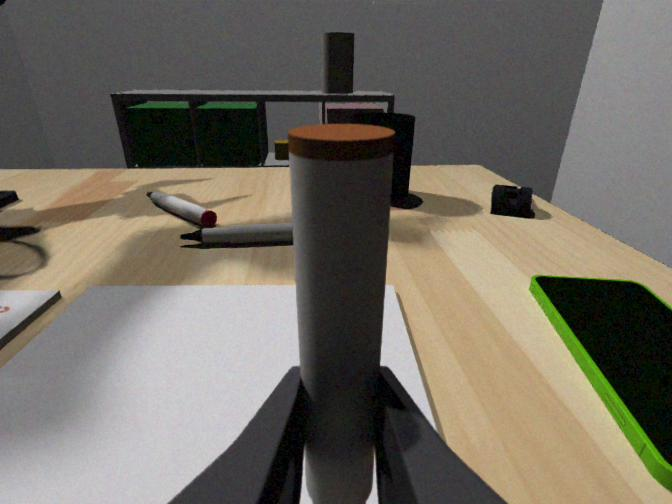

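Call:
{"api": "move", "payload": {"target": [[0,0,0,0,0,0,1,0,0,0,-0.02664,0,0.20369,-0.9],[0,0,0,0,0,0,1,0,0,0,-0.03371,0,0.19015,-0.9],[0,0,0,0,0,0,1,-0.00837,0,0,-0.03371,0,0.19015,-0.9],[0,0,0,0,0,0,1,-0.00937,0,0,-0.03371,0,0.19015,-0.9]], "speed": [0.5, 0.1, 0.15, 0.03]}}

Scene clock: 160.03 s.
left_arm: end_effector_position=(+0.2778, +0.5401, +0.3138) grip_measured=+1.000 grip_effort_nm=0.00 end_effector_quat_wxyz=(+0.776, -0.181, +0.556, +0.238) | right_arm: end_effector_position=(+0.1818, +0.0911, +0.0830) grip_measured=-0.642 grip_effort_nm=-1.03 end_effector_quat_wxyz=(-0.329, +0.628, -0.325, -0.626)
Joint names: [wrist pitch, wrist roll, shoulder, wrist yaw, elbow, waist]
Joint positions: left_arm=[1.011 -0.014 1.02 -0.01 0.332 0.595 0.094] | right_arm=[1.297 -0.004 2.372 -1.413 1.077 0.784 0.017]
Joint torques (N m): left_arm=[1.57 0.03 -4.29 0.06 7.16 0.43] | right_arm=[1.06 -0.05 -8.44 -0.13 3.33 -0.42]
Heat: left arm: 39 °C; right arm: 38 °C.
Joint targets: left_arm=[1.021 -0.015 1.000 -0.002 0.340 0.600] | right_arm=[1.283 -0.008 2.376 -1.425 1.073 0.780]
move: done

Call:
{"api": "move", "payload": {"target": [[0,0,0,0,0,0,1,0,0,0,-0.00148,0,-0.00247,-0.9],[0,0,0,0,0,0,1,0,0,0,-0.00205,0,-0.0052,-0.9],[0,0,0,0,0,0,1,0,0,0,0.00055,0,-0.0052,-0.9],[0,0,0,0,0,0,1,0,0,0,0.0022,0,-0.00768,-0.9],[0,0,0,0,0,0,1,0,0,0,0.0022,0,-0.00161,-0.9],[0,0,0,0,0,0,1,0,0,0,0.00397,0,-0.00079,-0.9],[0,0,0,0,0,0,1,0,0,0,0.00578,0,0.00173,-0.9],[0,0,0,0,0,0,1,0,0,0,0.00654,0,0.00492,-0.9],[0,0,0,0,0,0,1,0,0,0,0.00395,0,0.00492,-0.9],[0,0,0,0,0,0,1,0,0,0,0.0023,0,0.0074,-0.9],[0,0,0,0,0,0,1,0,0,0,0.0023,0,0.00133,-0.9],[0,0,0,0,0,0,1,0,0,0,0.0012,0,0.001,-0.9],[0,0,0,0,0,0,1,0,0,0,0,0,0,-0.9],[0,0,0,0,0,0,1,0,0,0,-0.00355,0,-0.00437,-0.9]], "speed": 0.08, "blend": 0.0006, "blocking": false}}

Call:
{"api": "wait", "payload": {"seconds": 0.3}}

Call:
{"api": "wait", "payload": {"seconds": 0.3}}

Call:
{"api": "wait", "payload": {"seconds": 0.3}}

Call:
{"api": "wait", "payload": {"seconds": 0.3}}

Call:
{"api": "wait", "payload": {"seconds": 0.3}}

Call:
{"api": "wait", "payload": {"seconds": 0.3}}

Call:
{"api": "wait", "payload": {"seconds": 3}}

Call:
{"api": "move", "payload": {"target": [[0,0,0,0,0,0,1,0.0090,0,0,0,0,0,-0.9],[0,0,0,0,0,0,1,0.0090,0,0,0,0,-0.2,-0.9]], "speed": [0.3, 0.6], "blend": 0.03, "cameras": ["cam_above"]}}

Call:
{"api": "zoom_image", "payload": {"camera": "cam_above", "region": [210, 420, 290, 480]}}

Scene clock: 161.37 s.
left_arm: end_effector_position=(+0.2778, +0.5401, +0.3138) grip_measured=+1.000 grip_effort_nm=0.00 end_effector_quat_wxyz=(+0.776, -0.181, +0.556, +0.238) | right_arm: end_effector_position=(+0.1846, +0.0884, +0.0830) grip_measured=-0.642 grip_effort_nm=-1.03 end_effector_quat_wxyz=(-0.329, +0.628, -0.325, -0.626)
Joint names: [wrist pitch, wrist roll, shoulder, wrist yaw, elbow, waist]
Joint positions: left_arm=[1.011 -0.014 1.02 -0.01 0.332 0.595 0.094] | right_arm=[1.296 -0.004 2.372 -1.422 1.077 0.775 0.017]
Joint torques (N m): left_arm=[1.57 0.02 -4.25 0.1 7.2 0.44] | right_arm=[1.06 -0.05 -8.43 -0.01 3.32 -0.58]
Heat: left arm: 39 °C; right arm: 38 °C.
Joint targets: left_arm=[1.021 -0.015 1.000 -0.002 0.340 0.600] | right_arm=[1.283 -0.008 2.376 -1.423 1.073 0.768]
Tool commands: left_gripper/opening=+1.0 right_gripper/opening=-0.9
move: running; path passed 2 of 14 targets

Scene clock: 161.67 s.
left_arm: end_effector_position=(+0.2778, +0.5401, +0.3138) grip_measured=+1.000 grip_effort_nm=0.00 end_effector_quat_wxyz=(+0.776, -0.181, +0.556, +0.238) | right_arm: end_effector_position=(+0.1869, +0.0887, +0.0830) grip_measured=-0.642 grip_effort_nm=-1.03 end_effector_quat_wxyz=(-0.332, +0.626, -0.328, -0.624)
Joint names: [wrist pitch, wrist roll, shoulder, wrist yaw, elbow, waist]
Joint positions: left_arm=[1.011 -0.014 1.02 -0.01 0.332 0.595 0.094] | right_arm=[1.296 -0.004 2.372 -1.414 1.077 0.772 0.017]
Joint torques (N m): left_arm=[1.57 0.05 -4.25 0.08 7.02 0.5] | right_arm=[1.07 -0.04 -8.44 0.03 3.34 -0.18]
Heat: left arm: 39 °C; right arm: 38 °C.
Joint targets: left_arm=[1.021 -0.015 1.000 -0.002 0.340 0.600] | right_arm=[1.283 -0.008 2.376 -1.407 1.073 0.770]
Tool commands: left_gripper/opening=+1.0 right_gripper/opening=-0.9
earlier move: running; path passed 4 of 14 targets; right_arm: the wrist yaw is farthest, 0.041 rad from its target
wait: 0.30 s; no rest

Scene clock: 161.97 s.
left_arm: end_effector_position=(+0.2778, +0.5401, +0.3138) grip_measured=+1.000 grip_effort_nm=0.00 end_effector_quat_wxyz=(+0.776, -0.181, +0.556, +0.238) | right_arm: end_effector_position=(+0.1886, +0.0898, +0.0830) grip_measured=-0.642 grip_effort_nm=-1.03 end_effector_quat_wxyz=(-0.335, +0.624, -0.332, -0.623)
Joint names: [wrist pitch, wrist roll, shoulder, wrist yaw, elbow, waist]
Joint positions: left_arm=[1.011 -0.014 1.02 -0.01 0.332 0.595 0.094] | right_arm=[1.296 -0.004 2.372 -1.402 1.077 0.772 0.017]
Joint torques (N m): left_arm=[1.54 0.04 -4.3 0.09 6.97 0.43] | right_arm=[1.07 -0.04 -8.46 0.06 3.34 0.58]
Heat: left arm: 39 °C; right arm: 38 °C.
Joint targets: left_arm=[1.021 -0.015 1.000 -0.002 0.340 0.600] | right_arm=[1.283 -0.008 2.376 -1.388 1.073 0.779]
Tool commands: left_gripper/opening=+1.0 right_gripper/opening=-0.9
earlier move: running; path passed 6 of 14 targets; right_arm: the wrist yaw is farthest, 0.053 rad from its target
wait: 0.30 s; no rest

Scene clock: 162.27 s.
left_arm: end_effector_position=(+0.2778, +0.5401, +0.3138) grip_measured=+1.000 grip_effort_nm=0.00 end_effector_quat_wxyz=(+0.776, -0.181, +0.556, +0.238) | right_arm: end_effector_position=(+0.1877, +0.0936, +0.0830) grip_measured=-0.642 grip_effort_nm=-1.03 end_effector_quat_wxyz=(-0.339, +0.622, -0.335, -0.621)
Joint names: [wrist pitch, wrist roll, shoulder, wrist yaw, elbow, waist]
Joint positions: left_arm=[1.011 -0.014 1.02 -0.01 0.332 0.595 0.094] | right_arm=[1.296 -0.004 2.372 -1.383 1.077 0.781 0.017]
Joint torques (N m): left_arm=[1.57 0.03 -4.22 0.09 7.12 0.39] | right_arm=[1.08 -0.04 -8.46 0.04 3.34 0.68]
Heat: left arm: 39 °C; right arm: 38 °C.
Joint targets: left_arm=[1.021 -0.015 1.000 -0.002 0.340 0.600] | right_arm=[1.283 -0.008 2.376 -1.374 1.073 0.791]
Tool commands: left_gripper/opening=+1.0 right_gripper/opening=-0.9
earlier move: running; path passed 8 of 14 targets; right_arm: the wrist yaw is farthest, 0.072 rad from its target
wait: 0.30 s; no rest

Scene clock: 162.57 s.
left_arm: end_effector_position=(+0.2778, +0.5401, +0.3138) grip_measured=+1.000 grip_effort_nm=0.00 end_effector_quat_wxyz=(+0.776, -0.181, +0.556, +0.238) | right_arm: end_effector_position=(+0.1868, +0.0941, +0.0830) grip_measured=-0.642 grip_effort_nm=-1.03 end_effector_quat_wxyz=(-0.338, +0.623, -0.335, -0.621)
Joint names: [wrist pitch, wrist roll, shoulder, wrist yaw, elbow, waist]
Joint positions: left_arm=[1.011 -0.014 1.02 -0.01 0.332 0.595 0.094] | right_arm=[1.296 -0.004 2.372 -1.381 1.077 0.784 0.017]
Joint torques (N m): left_arm=[1.57 0.03 -4.29 0.05 7.05 0.51] | right_arm=[1.09 -0.04 -8.47 -0.17 3.36 0.77]
Heat: left arm: 39 °C; right arm: 38 °C.
Joint targets: left_arm=[1.021 -0.015 1.000 -0.002 0.340 0.600] | right_arm=[1.283 -0.008 2.376 -1.398 1.073 0.793]
Tool commands: left_gripper/opening=+1.0 right_gripper/opening=-0.9
earlier move: running; path passed 9 of 14 targets; right_arm: the wrist yaw is farthest, 0.074 rad from its target
wait: 0.30 s; no rest

Scene clock: 162.87 s.
left_arm: end_effector_position=(+0.2778, +0.5401, +0.3138) grip_measured=+1.000 grip_effort_nm=0.00 end_effector_quat_wxyz=(+0.776, -0.181, +0.556, +0.238) | right_arm: end_effector_position=(+0.1847, +0.0938, +0.0830) grip_measured=-0.642 grip_effort_nm=-1.03 end_effector_quat_wxyz=(-0.335, +0.624, -0.332, -0.623)
Joint names: [wrist pitch, wrist roll, shoulder, wrist yaw, elbow, waist]
Joint positions: left_arm=[1.011 -0.014 1.02 -0.01 0.332 0.595 0.094] | right_arm=[1.296 -0.004 2.372 -1.389 1.077 0.786 0.017]
Joint torques (N m): left_arm=[1.54 0.06 -4.27 0.04 7.08 0.4] | right_arm=[1.08 -0.04 -8.46 -0.15 3.34 -0.36]
Heat: left arm: 39 °C; right arm: 38 °C.
Joint targets: left_arm=[1.021 -0.015 1.000 -0.002 0.340 0.600] | right_arm=[1.283 -0.008 2.376 -1.408 1.073 0.782]
Tool commands: left_gripper/opening=+1.0 right_gripper/opening=-0.9
earlier move: running; path passed 11 of 14 targets; right_arm: the wrist yaw is farthest, 0.066 rad from its target
wait: 0.30 s; no rest

Scene clock: 163.17 s.
left_arm: end_effector_position=(+0.2778, +0.5401, +0.3138) grip_measured=+1.000 grip_effort_nm=0.00 end_effector_quat_wxyz=(+0.776, -0.181, +0.556, +0.238) | right_arm: end_effector_position=(+0.1822, +0.0921, +0.0830) grip_measured=-0.642 grip_effort_nm=-1.03 end_effector_quat_wxyz=(-0.330, +0.627, -0.327, -0.625)
Joint names: [wrist pitch, wrist roll, shoulder, wrist yaw, elbow, waist]
Joint positions: left_arm=[1.011 -0.014 1.02 -0.01 0.332 0.595 0.094] | right_arm=[1.296 -0.004 2.372 -1.406 1.077 0.786 0.017]
Joint torques (N m): left_arm=[1.55 0.06 -4.27 0.07 7.09 0.42] | right_arm=[1.07 -0.04 -8.44 -0.14 3.34 -0.75]
Heat: left arm: 39 °C; right arm: 38 °C.
Joint targets: left_arm=[1.021 -0.015 1.000 -0.002 0.340 0.600] | right_arm=[1.283 -0.008 2.376 -1.432 1.073 0.777]
Tool commands: left_gripper/opening=+1.0 right_gripper/opening=-0.9
earlier move: running; path passed 13 of 14 targets; right_arm: the wrist yaw is farthest, 0.049 rad from its target
wait: 0.30 s; no rest

Scene clock: 163.90 s.
left_arm: end_effector_position=(+0.2778, +0.5401, +0.3138) grip_measured=+1.000 grip_effort_nm=0.00 end_effector_quat_wxyz=(+0.776, -0.181, +0.556, +0.238) | right_arm: end_effector_position=(+0.1812, +0.0871, +0.0828) grip_measured=-0.642 grip_effort_nm=-1.03 end_effector_quat_wxyz=(-0.322, +0.631, -0.320, -0.629)
Joint names: [wrist pitch, wrist roll, shoulder, wrist yaw, elbow, waist]
Joint positions: left_arm=[1.011 -0.014 1.02 -0.01 0.332 0.595 0.094] | right_arm=[1.295 -0.004 2.372 -1.438 1.077 0.777 0.017]
Joint torques (N m): left_arm=[1.55 0.06 -4.3 0.02 7.1 0.53] | right_arm=[1.06 -0.04 -8.43 -0.17 3.32 -0.64]
Heat: left arm: 39 °C; right arm: 38 °C.
Joint targets: left_arm=[1.021 -0.015 1.000 -0.002 0.340 0.600] | right_arm=[1.283 -0.008 2.376 -1.456 1.073 0.770]
Tool commands: left_gripper/opening=+1.0 right_gripper/opening=-0.9
earlier move: done
wait: 0.73 of 3 s (the move ended)

Scene clock: 165.43 s.
left_arm: end_effector_position=(+0.2778, +0.5401, +0.3138) grip_measured=+1.000 grip_effort_nm=0.00 end_effector_quat_wxyz=(+0.776, -0.181, +0.556, +0.238) | right_arm: end_effector_position=(+0.3491, -0.0393, +0.0864) grip_measured=-0.642 grip_effort_nm=-1.03 end_effector_quat_wxyz=(-0.466, +0.550, -0.442, -0.534)
Joint names: [wrist pitch, wrist roll, shoulder, wrist yaw, elbow, waist]
Joint positions: left_arm=[1.011 -0.014 1.02 -0.01 0.332 0.595 0.094] | right_arm=[1.333 -0.004 2.372 -1.444 1.077 0.319 0.017]
Joint torques (N m): left_arm=[1.55 0.03 -4.33 0.07 7.01 0.49] | right_arm=[1.4 -0.04 -8.42 -0.1 3.3 0.54]
Heat: left arm: 39 °C; right arm: 38 °C.
Joint targets: left_arm=[1.021 -0.015 1.000 -0.002 0.340 0.600] | right_arm=[1.360 -0.008 2.376 -1.455 1.073 0.325]
move: done
Images, in order (width x height): cam_above 672x504.

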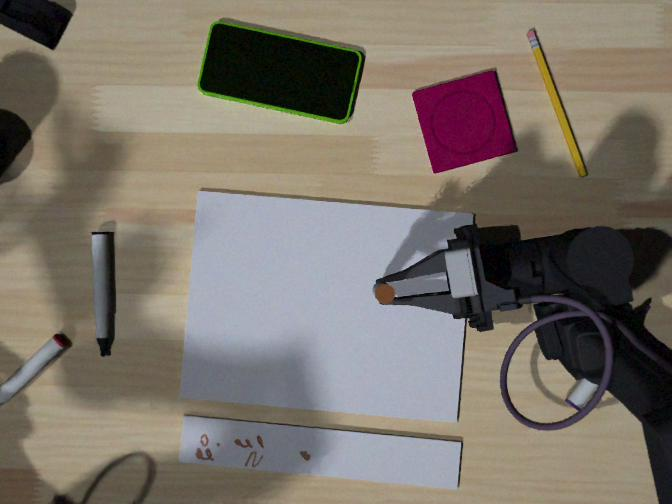

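Scaled by 6.300 from the camera's 672x504 image, which has a finer 960x720 frame.

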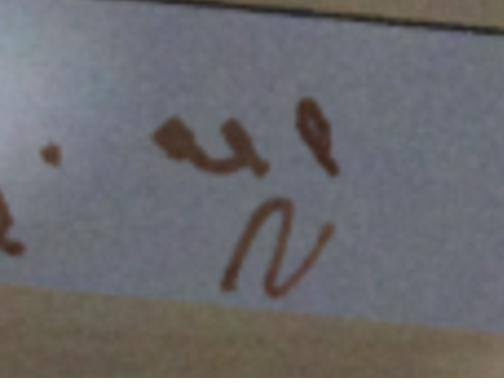

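Call:
{"api": "zoom_image", "payload": {"camera": "cam_above", "region": [244, 428, 276, 452]}}

Call:
{"api": "zoom_image", "payload": {"camera": "cam_above", "region": [190, 430, 222, 466]}}

Scaled by 15.750 from the camera's 672x504 image, which has a finer 960x720 frame.

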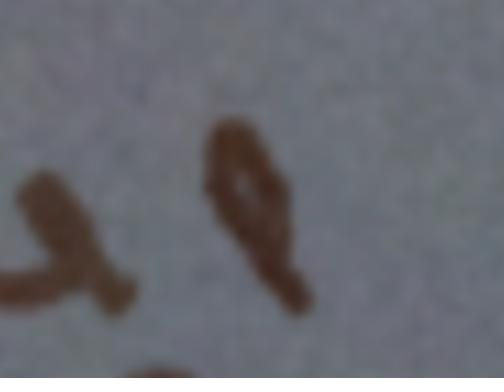

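Scaled by 14.000 from the camera's 672x504 image, which has a finer 960x720 frame.

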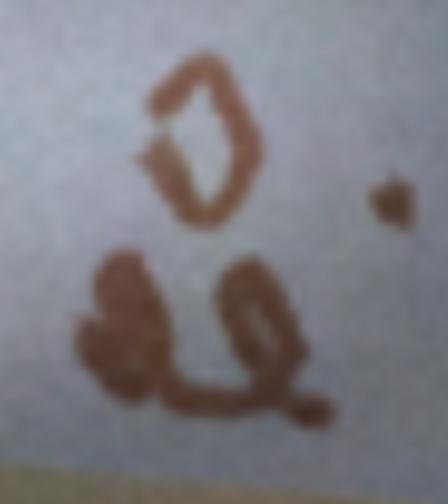

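Call:
{"api": "move", "payload": {"target": [[0,0,0,0,0,0,1,0,0,0,0.04478,0,0.24505,-0.9],[0,0,0,0,0,0,1,0,0,0,0.03517,0,0.22986,-0.9],[0,0,0,0,0,0,1,-0.00719,0,0,0.03517,0,0.22986,-0.9],[0,0,0,0,0,0,1,-0.00831,0,0,0.03517,0,0.22986,-0.9]], "speed": [0.5, 0.1, 0.15, 0.03]}}

Scene clock: 173.60 s.
left_arm: end_effector_position=(+0.2778, +0.5401, +0.3138) grip_measured=+1.000 grip_effort_nm=0.00 end_effector_quat_wxyz=(+0.776, -0.181, +0.556, +0.238) | right_arm: end_effector_position=(+0.1978, +0.1258, +0.0840) grip_measured=-0.642 grip_effort_nm=-1.03 end_effector_quat_wxyz=(-0.394, +0.591, -0.386, -0.588)
Joint names: [wrist pitch, wrist roll, shoulder, wrist yaw, elbow, waist]
Joint positions: left_arm=[1.011 -0.014 1.02 -0.01 0.332 0.595 0.094] | right_arm=[1.303 -0.004 2.372 -1.146 1.077 0.843 0.017]
Joint torques (N m): left_arm=[1.55 0.02 -4.38 0.1 6.9 0.42] | right_arm=[1.2 -0.04 -8.57 -0.11 3.49 -0.54]
Heat: left arm: 39 °C; right arm: 38 °C.
Joint targets: left_arm=[1.021 -0.015 1.000 -0.002 0.340 0.600] | right_arm=[1.289 -0.008 2.376 -1.157 1.073 0.837]
move: done

Call:
{"api": "move", "payload": {"target": [[0,0,0,0,0,0,1,0,0,0,-0.00321,0,-0.00417,-0.9],[0,0,0,0,0,0,1,0,0,0,-0.00488,0,-0.00698,-0.9],[0,0,0,0,0,0,1,0,0,0,-0.0055,0,-0.00972,-0.9],[0,0,0,0,0,0,1,0,0,0,-0.0032,0,-0.00972,-0.9],[0,0,0,0,0,0,1,0,0,0,-0.00179,0,-0.01171,-0.9],[0,0,0,0,0,0,1,0,0,0,-0.0002,0,-0.00253,-0.9],[0,0,0,0,0,0,1,0,0,0,0.00201,0,-0.00144,-0.9],[0,0,0,0,0,0,1,0,0,0,0.00433,0,0.0018,-0.9],[0,0,0,0,0,0,1,0,0,0,0.00517,0,0.00504,-0.9],[0,0,0,0,0,0,1,0,0,0,0.00287,0,0.00504,-0.9],[0,0,0,0,0,0,1,0,0,0,0.00146,0,0.00703,-0.9],[0,0,0,0,0,0,1,0,0,0,-0.00012,0,-0.00215,-0.9],[0,0,0,0,0,0,1,0,0,0,-0.00162,0,-0.00269,-0.9],[0,0,0,0,0,0,1,0,0,0,-0.00321,0,-0.00417,-0.9]], "speed": 0.1, "blend": 0.001}}

Call:
{"api": "move", "payload": {"target": [[0,0,0,0,0,0,1,0,0,0,-0.00882,0,-0.01148,-0.9],[0,0,0,0,0,0,1,0,0,0,-0.01049,0,-0.01429,-0.9],[0,0,0,0,0,0,1,0,0,0,-0.01111,0,-0.01703,-0.9],[0,0,0,0,0,0,1,0,0,0,-0.00881,0,-0.01703,-0.9],[0,0,0,0,0,0,1,0,0,0,-0.0074,0,-0.01902,-0.9],[0,0,0,0,0,0,1,0,0,0,-0.00581,0,-0.00984,-0.9],[0,0,0,0,0,0,1,0,0,0,-0.0036,0,-0.00875,-0.9],[0,0,0,0,0,0,1,0,0,0,-0.00128,0,-0.00551,-0.9],[0,0,0,0,0,0,1,0,0,0,-0.00044,0,-0.00227,-0.9],[0,0,0,0,0,0,1,0,0,0,-0.00274,0,-0.00227,-0.9],[0,0,0,0,0,0,1,0,0,0,-0.00415,0,-0.00028,-0.9],[0,0,0,0,0,0,1,0,0,0,-0.00573,0,-0.00946,-0.9],[0,0,0,0,0,0,1,0,0,0,-0.00723,0,-0.01,-0.9],[0,0,0,0,0,0,1,0,0,0,-0.00882,0,-0.01148,-0.9],[0,0,0,0,0,0,1,0,0,0,-0.01283,0,-0.0167,-0.9]], "speed": 0.1, "blend": 0.001}}

Call:
{"api": "move", "payload": {"target": [[0,0,0,0,0,0,1,0.0090,0,0,0,0,0,-0.9],[0,0,0,0,0,0,1,0.0090,0,0,0,0,-0.25,-0.9]], "speed": [0.3, 0.6], "blend": 0.03, "cameras": ["cam_above"]}}

Call:
{"api": "zoom_image", "payload": {"camera": "cam_above", "region": [214, 414, 258, 447]}}

Scene clock: 177.50 s.
left_arm: end_effector_position=(+0.2778, +0.5401, +0.3138) grip_measured=+1.000 grip_effort_nm=0.00 end_effector_quat_wxyz=(+0.776, -0.181, +0.556, +0.238) | right_arm: end_effector_position=(+0.1980, +0.1220, +0.0830) grip_measured=-0.642 grip_effort_nm=-1.03 end_effector_quat_wxyz=(-0.387, +0.594, -0.384, -0.592)
Joint names: [wrist pitch, wrist roll, shoulder, wrist yaw, elbow, waist]
Joint positions: left_arm=[1.011 -0.014 1.02 -0.01 0.332 0.595 0.094] | right_arm=[1.296 -0.004 2.372 -1.171 1.077 0.833 0.017]
Joint torques (N m): left_arm=[1.55 0.04 -4.26 0.07 7.02 0.42] | right_arm=[1.25 -0.04 -8.57 -0.13 3.48 -0.53]
Heat: left arm: 39 °C; right arm: 38 °C.
Joint targets: left_arm=[1.021 -0.015 1.000 -0.002 0.340 0.600] | right_arm=[1.289 -0.008 2.376 -1.184 1.073 0.827]
move: done

Scene clock: 181.07 s.
left_arm: end_effector_position=(+0.2778, +0.5401, +0.3138) grip_measured=+1.000 grip_effort_nm=0.00 end_effector_quat_wxyz=(+0.776, -0.181, +0.556, +0.238) | right_arm: end_effector_position=(+0.1971, +0.1059, +0.0829) grip_measured=-0.642 grip_effort_nm=-1.03 end_effector_quat_wxyz=(-0.365, +0.607, -0.363, -0.605)
Joint names: [wrist pitch, wrist roll, shoulder, wrist yaw, elbow, waist]
Joint positions: left_arm=[1.011 -0.014 1.02 -0.01 0.332 0.595 0.094] | right_arm=[1.296 -0.004 2.372 -1.28 1.077 0.796 0.017]
Joint torques (N m): left_arm=[1.54 0.04 -4.21 0.06 7.01 0.35] | right_arm=[1.2 -0.04 -8.51 -0.13 3.43 -0.54]
Heat: left arm: 39 °C; right arm: 38 °C.
Joint targets: left_arm=[1.021 -0.015 1.000 -0.002 0.340 0.600] | right_arm=[1.289 -0.008 2.376 -1.293 1.073 0.790]
move: done

Scene clock: 183.00 s.
left_arm: end_effector_position=(+0.2778, +0.5401, +0.3138) grip_measured=+1.000 grip_effort_nm=0.00 end_effector_quat_wxyz=(+0.776, -0.181, +0.556, +0.238) | right_arm: end_effector_position=(+0.4028, -0.0717, +0.0880) grip_measured=-0.642 grip_effort_nm=-1.03 end_effector_quat_wxyz=(+0.531, -0.491, +0.503, +0.473)
Joint names: [wrist pitch, wrist roll, shoulder, wrist yaw, elbow, waist]
Joint positions: left_arm=[1.011 -0.014 1.02 -0.01 0.332 0.595 0.094] | right_arm=[1.338 -0.004 2.372 -1.286 1.077 0.23 0.017]
Joint torques (N m): left_arm=[1.53 0.02 -4.25 0.08 7.02 0.44] | right_arm=[1.49 -0.04 -8.5 -0.06 3.4 0.29]
Heat: left arm: 39 °C; right arm: 38 °C.
Joint targets: left_arm=[1.021 -0.015 1.000 -0.002 0.340 0.600] | right_arm=[1.365 -0.008 2.376 -1.293 1.073 0.234]
move: done
Images, in order (width x height): cam_above 672x504.

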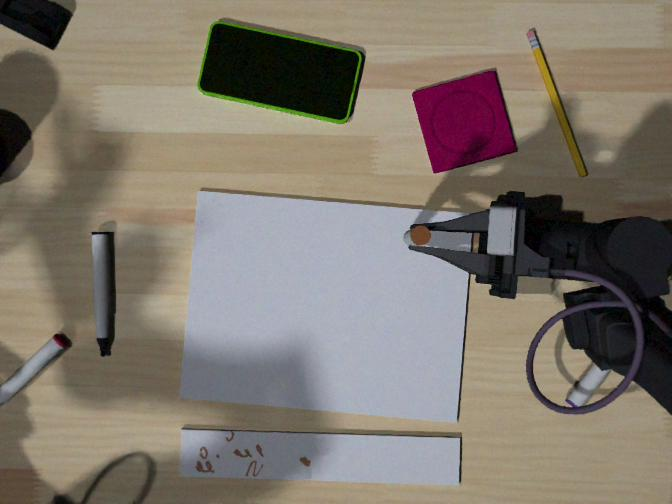

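Scaled by 11.455 from the camera's 672x504 image, which has a finer 960x720 frame.

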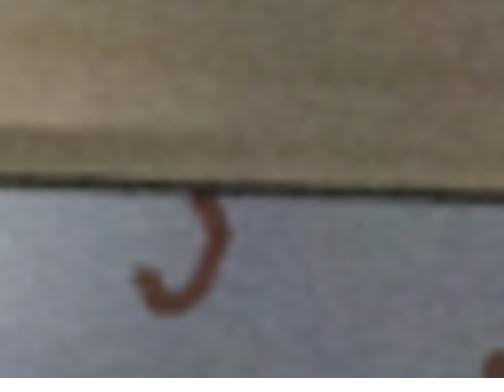

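Call:
{"api": "zoom_image", "payload": {"camera": "cam_above", "region": [170, 410, 290, 500]}}

Scaled by 4.200 from the camera's 672x504 image, which has a finer 960x720 frame.

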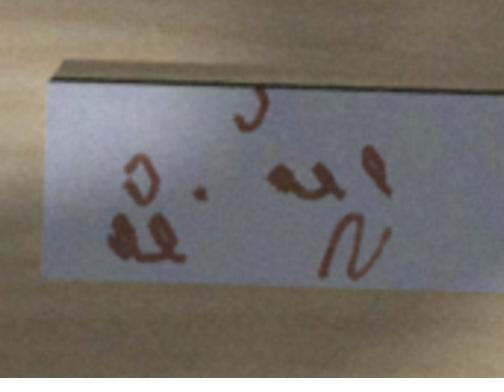

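Call:
{"api": "move", "payload": {"target": [[0,0,0,0,0,0,1,0,0,0,0.00919,0,0.30621,-0.9],[0,0,0,0,0,0,1,0,0,0,-0.00042,0,0.29191,-0.9],[0,0,0,0,0,0,1,-0.00837,0,0,-0.00042,0,0.29191,-0.9],[0,0,0,0,0,0,1,-0.00949,0,0,-0.00042,0,0.29191,-0.9]], "speed": [0.5, 0.1, 0.15, 0.03]}}

Call:
{"api": "move", "payload": {"target": [[0,0,0,0,0,0,1,0,0,0,-0.00232,0,-0.00272,-0.9],[0,0,0,0,0,0,1,0,0,0,-0.00405,0,-0.00542,-0.9],[0,0,0,0,0,0,1,0,0,0,-0.00473,0,-0.00836,-0.9],[0,0,0,0,0,0,1,0,0,0,-0.00243,0,-0.00836,-0.9],[0,0,0,0,0,0,1,0,0,0,-0.00091,0,-0.01057,-0.9],[0,0,0,0,0,0,1,0,0,0,0.00045,0,-0.00149,-0.9],[0,0,0,0,0,0,1,0,0,0,0.00234,0,-0.00063,-0.9],[0,0,0,0,0,0,1,0,0,0,0.00445,0,0.00221,-0.9],[0,0,0,0,0,0,1,0,0,0,0.0053,0,0.00555,-0.9],[0,0,0,0,0,0,1,0,0,0,0.00301,0,0.00555,-0.9],[0,0,0,0,0,0,1,0,0,0,0.00149,0,0.00776,-0.9],[0,0,0,0,0,0,1,0,0,0,0.00013,0,-0.00133,-0.9],[0,0,0,0,0,0,1,0,0,0,-0.00104,0,-0.00168,-0.9],[0,0,0,0,0,0,1,0,0,0,-0.00232,0,-0.00272,-0.9],[0,0,0,0,0,0,1,0,0,0,-0.00464,0,-0.00544,-0.9]], "speed": 0.1, "blend": 0.001}}

Call:
{"api": "move", "payload": {"target": [[0,0,0,0,0,0,1,0.0090,0,0,0,0,0,-0.9],[0,0,0,0,0,0,1,0.0090,0,0,0,0,-0.25,-0.9]], "speed": [0.3, 0.6], "blend": 0.03, "cameras": ["cam_above"]}}

Call:
{"api": "zoom_image", "payload": {"camera": "cam_above", "region": [204, 446, 260, 488]}}

Scene clock: 189.87 s.
left_arm: end_effector_position=(+0.2778, +0.5401, +0.3138) grip_measured=+1.000 grip_effort_nm=0.00 end_effector_quat_wxyz=(+0.776, -0.181, +0.556, +0.238) | right_arm: end_effector_position=(+0.1541, +0.1223, +0.0834) grip_measured=-0.642 grip_effort_nm=-1.03 end_effector_quat_wxyz=(-0.337, +0.624, -0.331, -0.622)
Joint names: [wrist pitch, wrist roll, shoulder, wrist yaw, elbow, waist]
Joint positions: left_arm=[1.011 -0.014 1.02 -0.01 0.332 0.595 0.094] | right_arm=[1.3 -0.004 2.372 -1.285 1.077 0.889 0.017]
Joint torques (N m): left_arm=[1.54 0.05 -4.25 0.07 7.02 0.46] | right_arm=[1.12 -0.04 -8.51 -0.11 3.41 -0.54]
Heat: left arm: 39 °C; right arm: 38 °C.
Joint targets: left_arm=[1.021 -0.015 1.000 -0.002 0.340 0.600] | right_arm=[1.285 -0.008 2.376 -1.296 1.073 0.883]
move: done

Scene clock: 192.63 s.
left_arm: end_effector_position=(+0.2778, +0.5401, +0.3138) grip_measured=+1.000 grip_effort_nm=0.00 end_effector_quat_wxyz=(+0.776, -0.181, +0.556, +0.238) | right_arm: end_effector_position=(+0.1542, +0.1168, +0.0833) grip_measured=-0.642 grip_effort_nm=-1.03 end_effector_quat_wxyz=(-0.329, +0.628, -0.324, -0.626)
Joint names: [wrist pitch, wrist roll, shoulder, wrist yaw, elbow, waist]
Joint positions: left_arm=[1.011 -0.014 1.02 -0.01 0.332 0.595 0.094] | right_arm=[1.299 -0.004 2.372 -1.321 1.077 0.877 0.017]
Joint torques (N m): left_arm=[1.56 0 -4.26 0.06 7.15 0.49] | right_arm=[1.11 -0.04 -8.49 -0.16 3.4 -0.54]
Heat: left arm: 39 °C; right arm: 38 °C.
Joint targets: left_arm=[1.021 -0.015 1.000 -0.002 0.340 0.600] | right_arm=[1.285 -0.008 2.376 -1.336 1.073 0.871]
move: done

Scene clock: 194.57 s.
left_arm: end_effector_position=(+0.2778, +0.5401, +0.3138) grip_measured=+1.000 grip_effort_nm=0.00 end_effector_quat_wxyz=(+0.776, -0.181, +0.556, +0.238) | right_arm: end_effector_position=(+0.3723, -0.0399, +0.0873) grip_measured=-0.642 grip_effort_nm=-1.03 end_effector_quat_wxyz=(+0.500, -0.520, +0.474, +0.505)
Joint names: [wrist pitch, wrist roll, shoulder, wrist yaw, elbow, waist]
Joint positions: left_arm=[1.011 -0.014 1.02 -0.01 0.332 0.595 0.094] | right_arm=[1.334 -0.004 2.372 -1.328 1.077 0.311 0.017]
Joint torques (N m): left_arm=[1.52 0.01 -4.27 0.07 6.86 0.38] | right_arm=[1.47 -0.04 -8.47 -0.07 3.37 0.32]
Heat: left arm: 39 °C; right arm: 38 °C.
Joint targets: left_arm=[1.021 -0.015 1.000 -0.002 0.340 0.600] | right_arm=[1.361 -0.008 2.376 -1.336 1.073 0.315]
move: done
Images, in order (width x height): cam_above 672x504.

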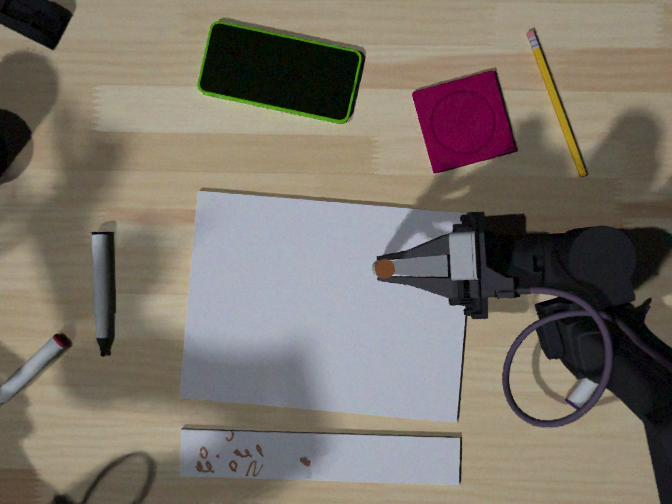

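Scaled by 9.000 from the camera's 672x504 image, which has a finer 960x720 frame.

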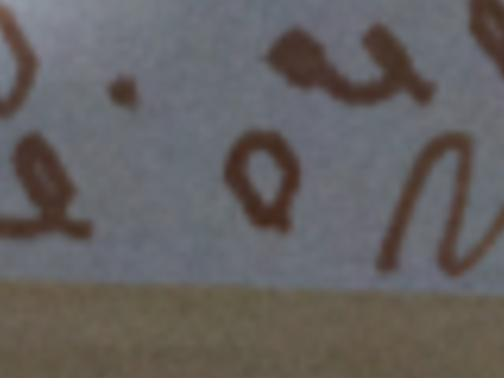

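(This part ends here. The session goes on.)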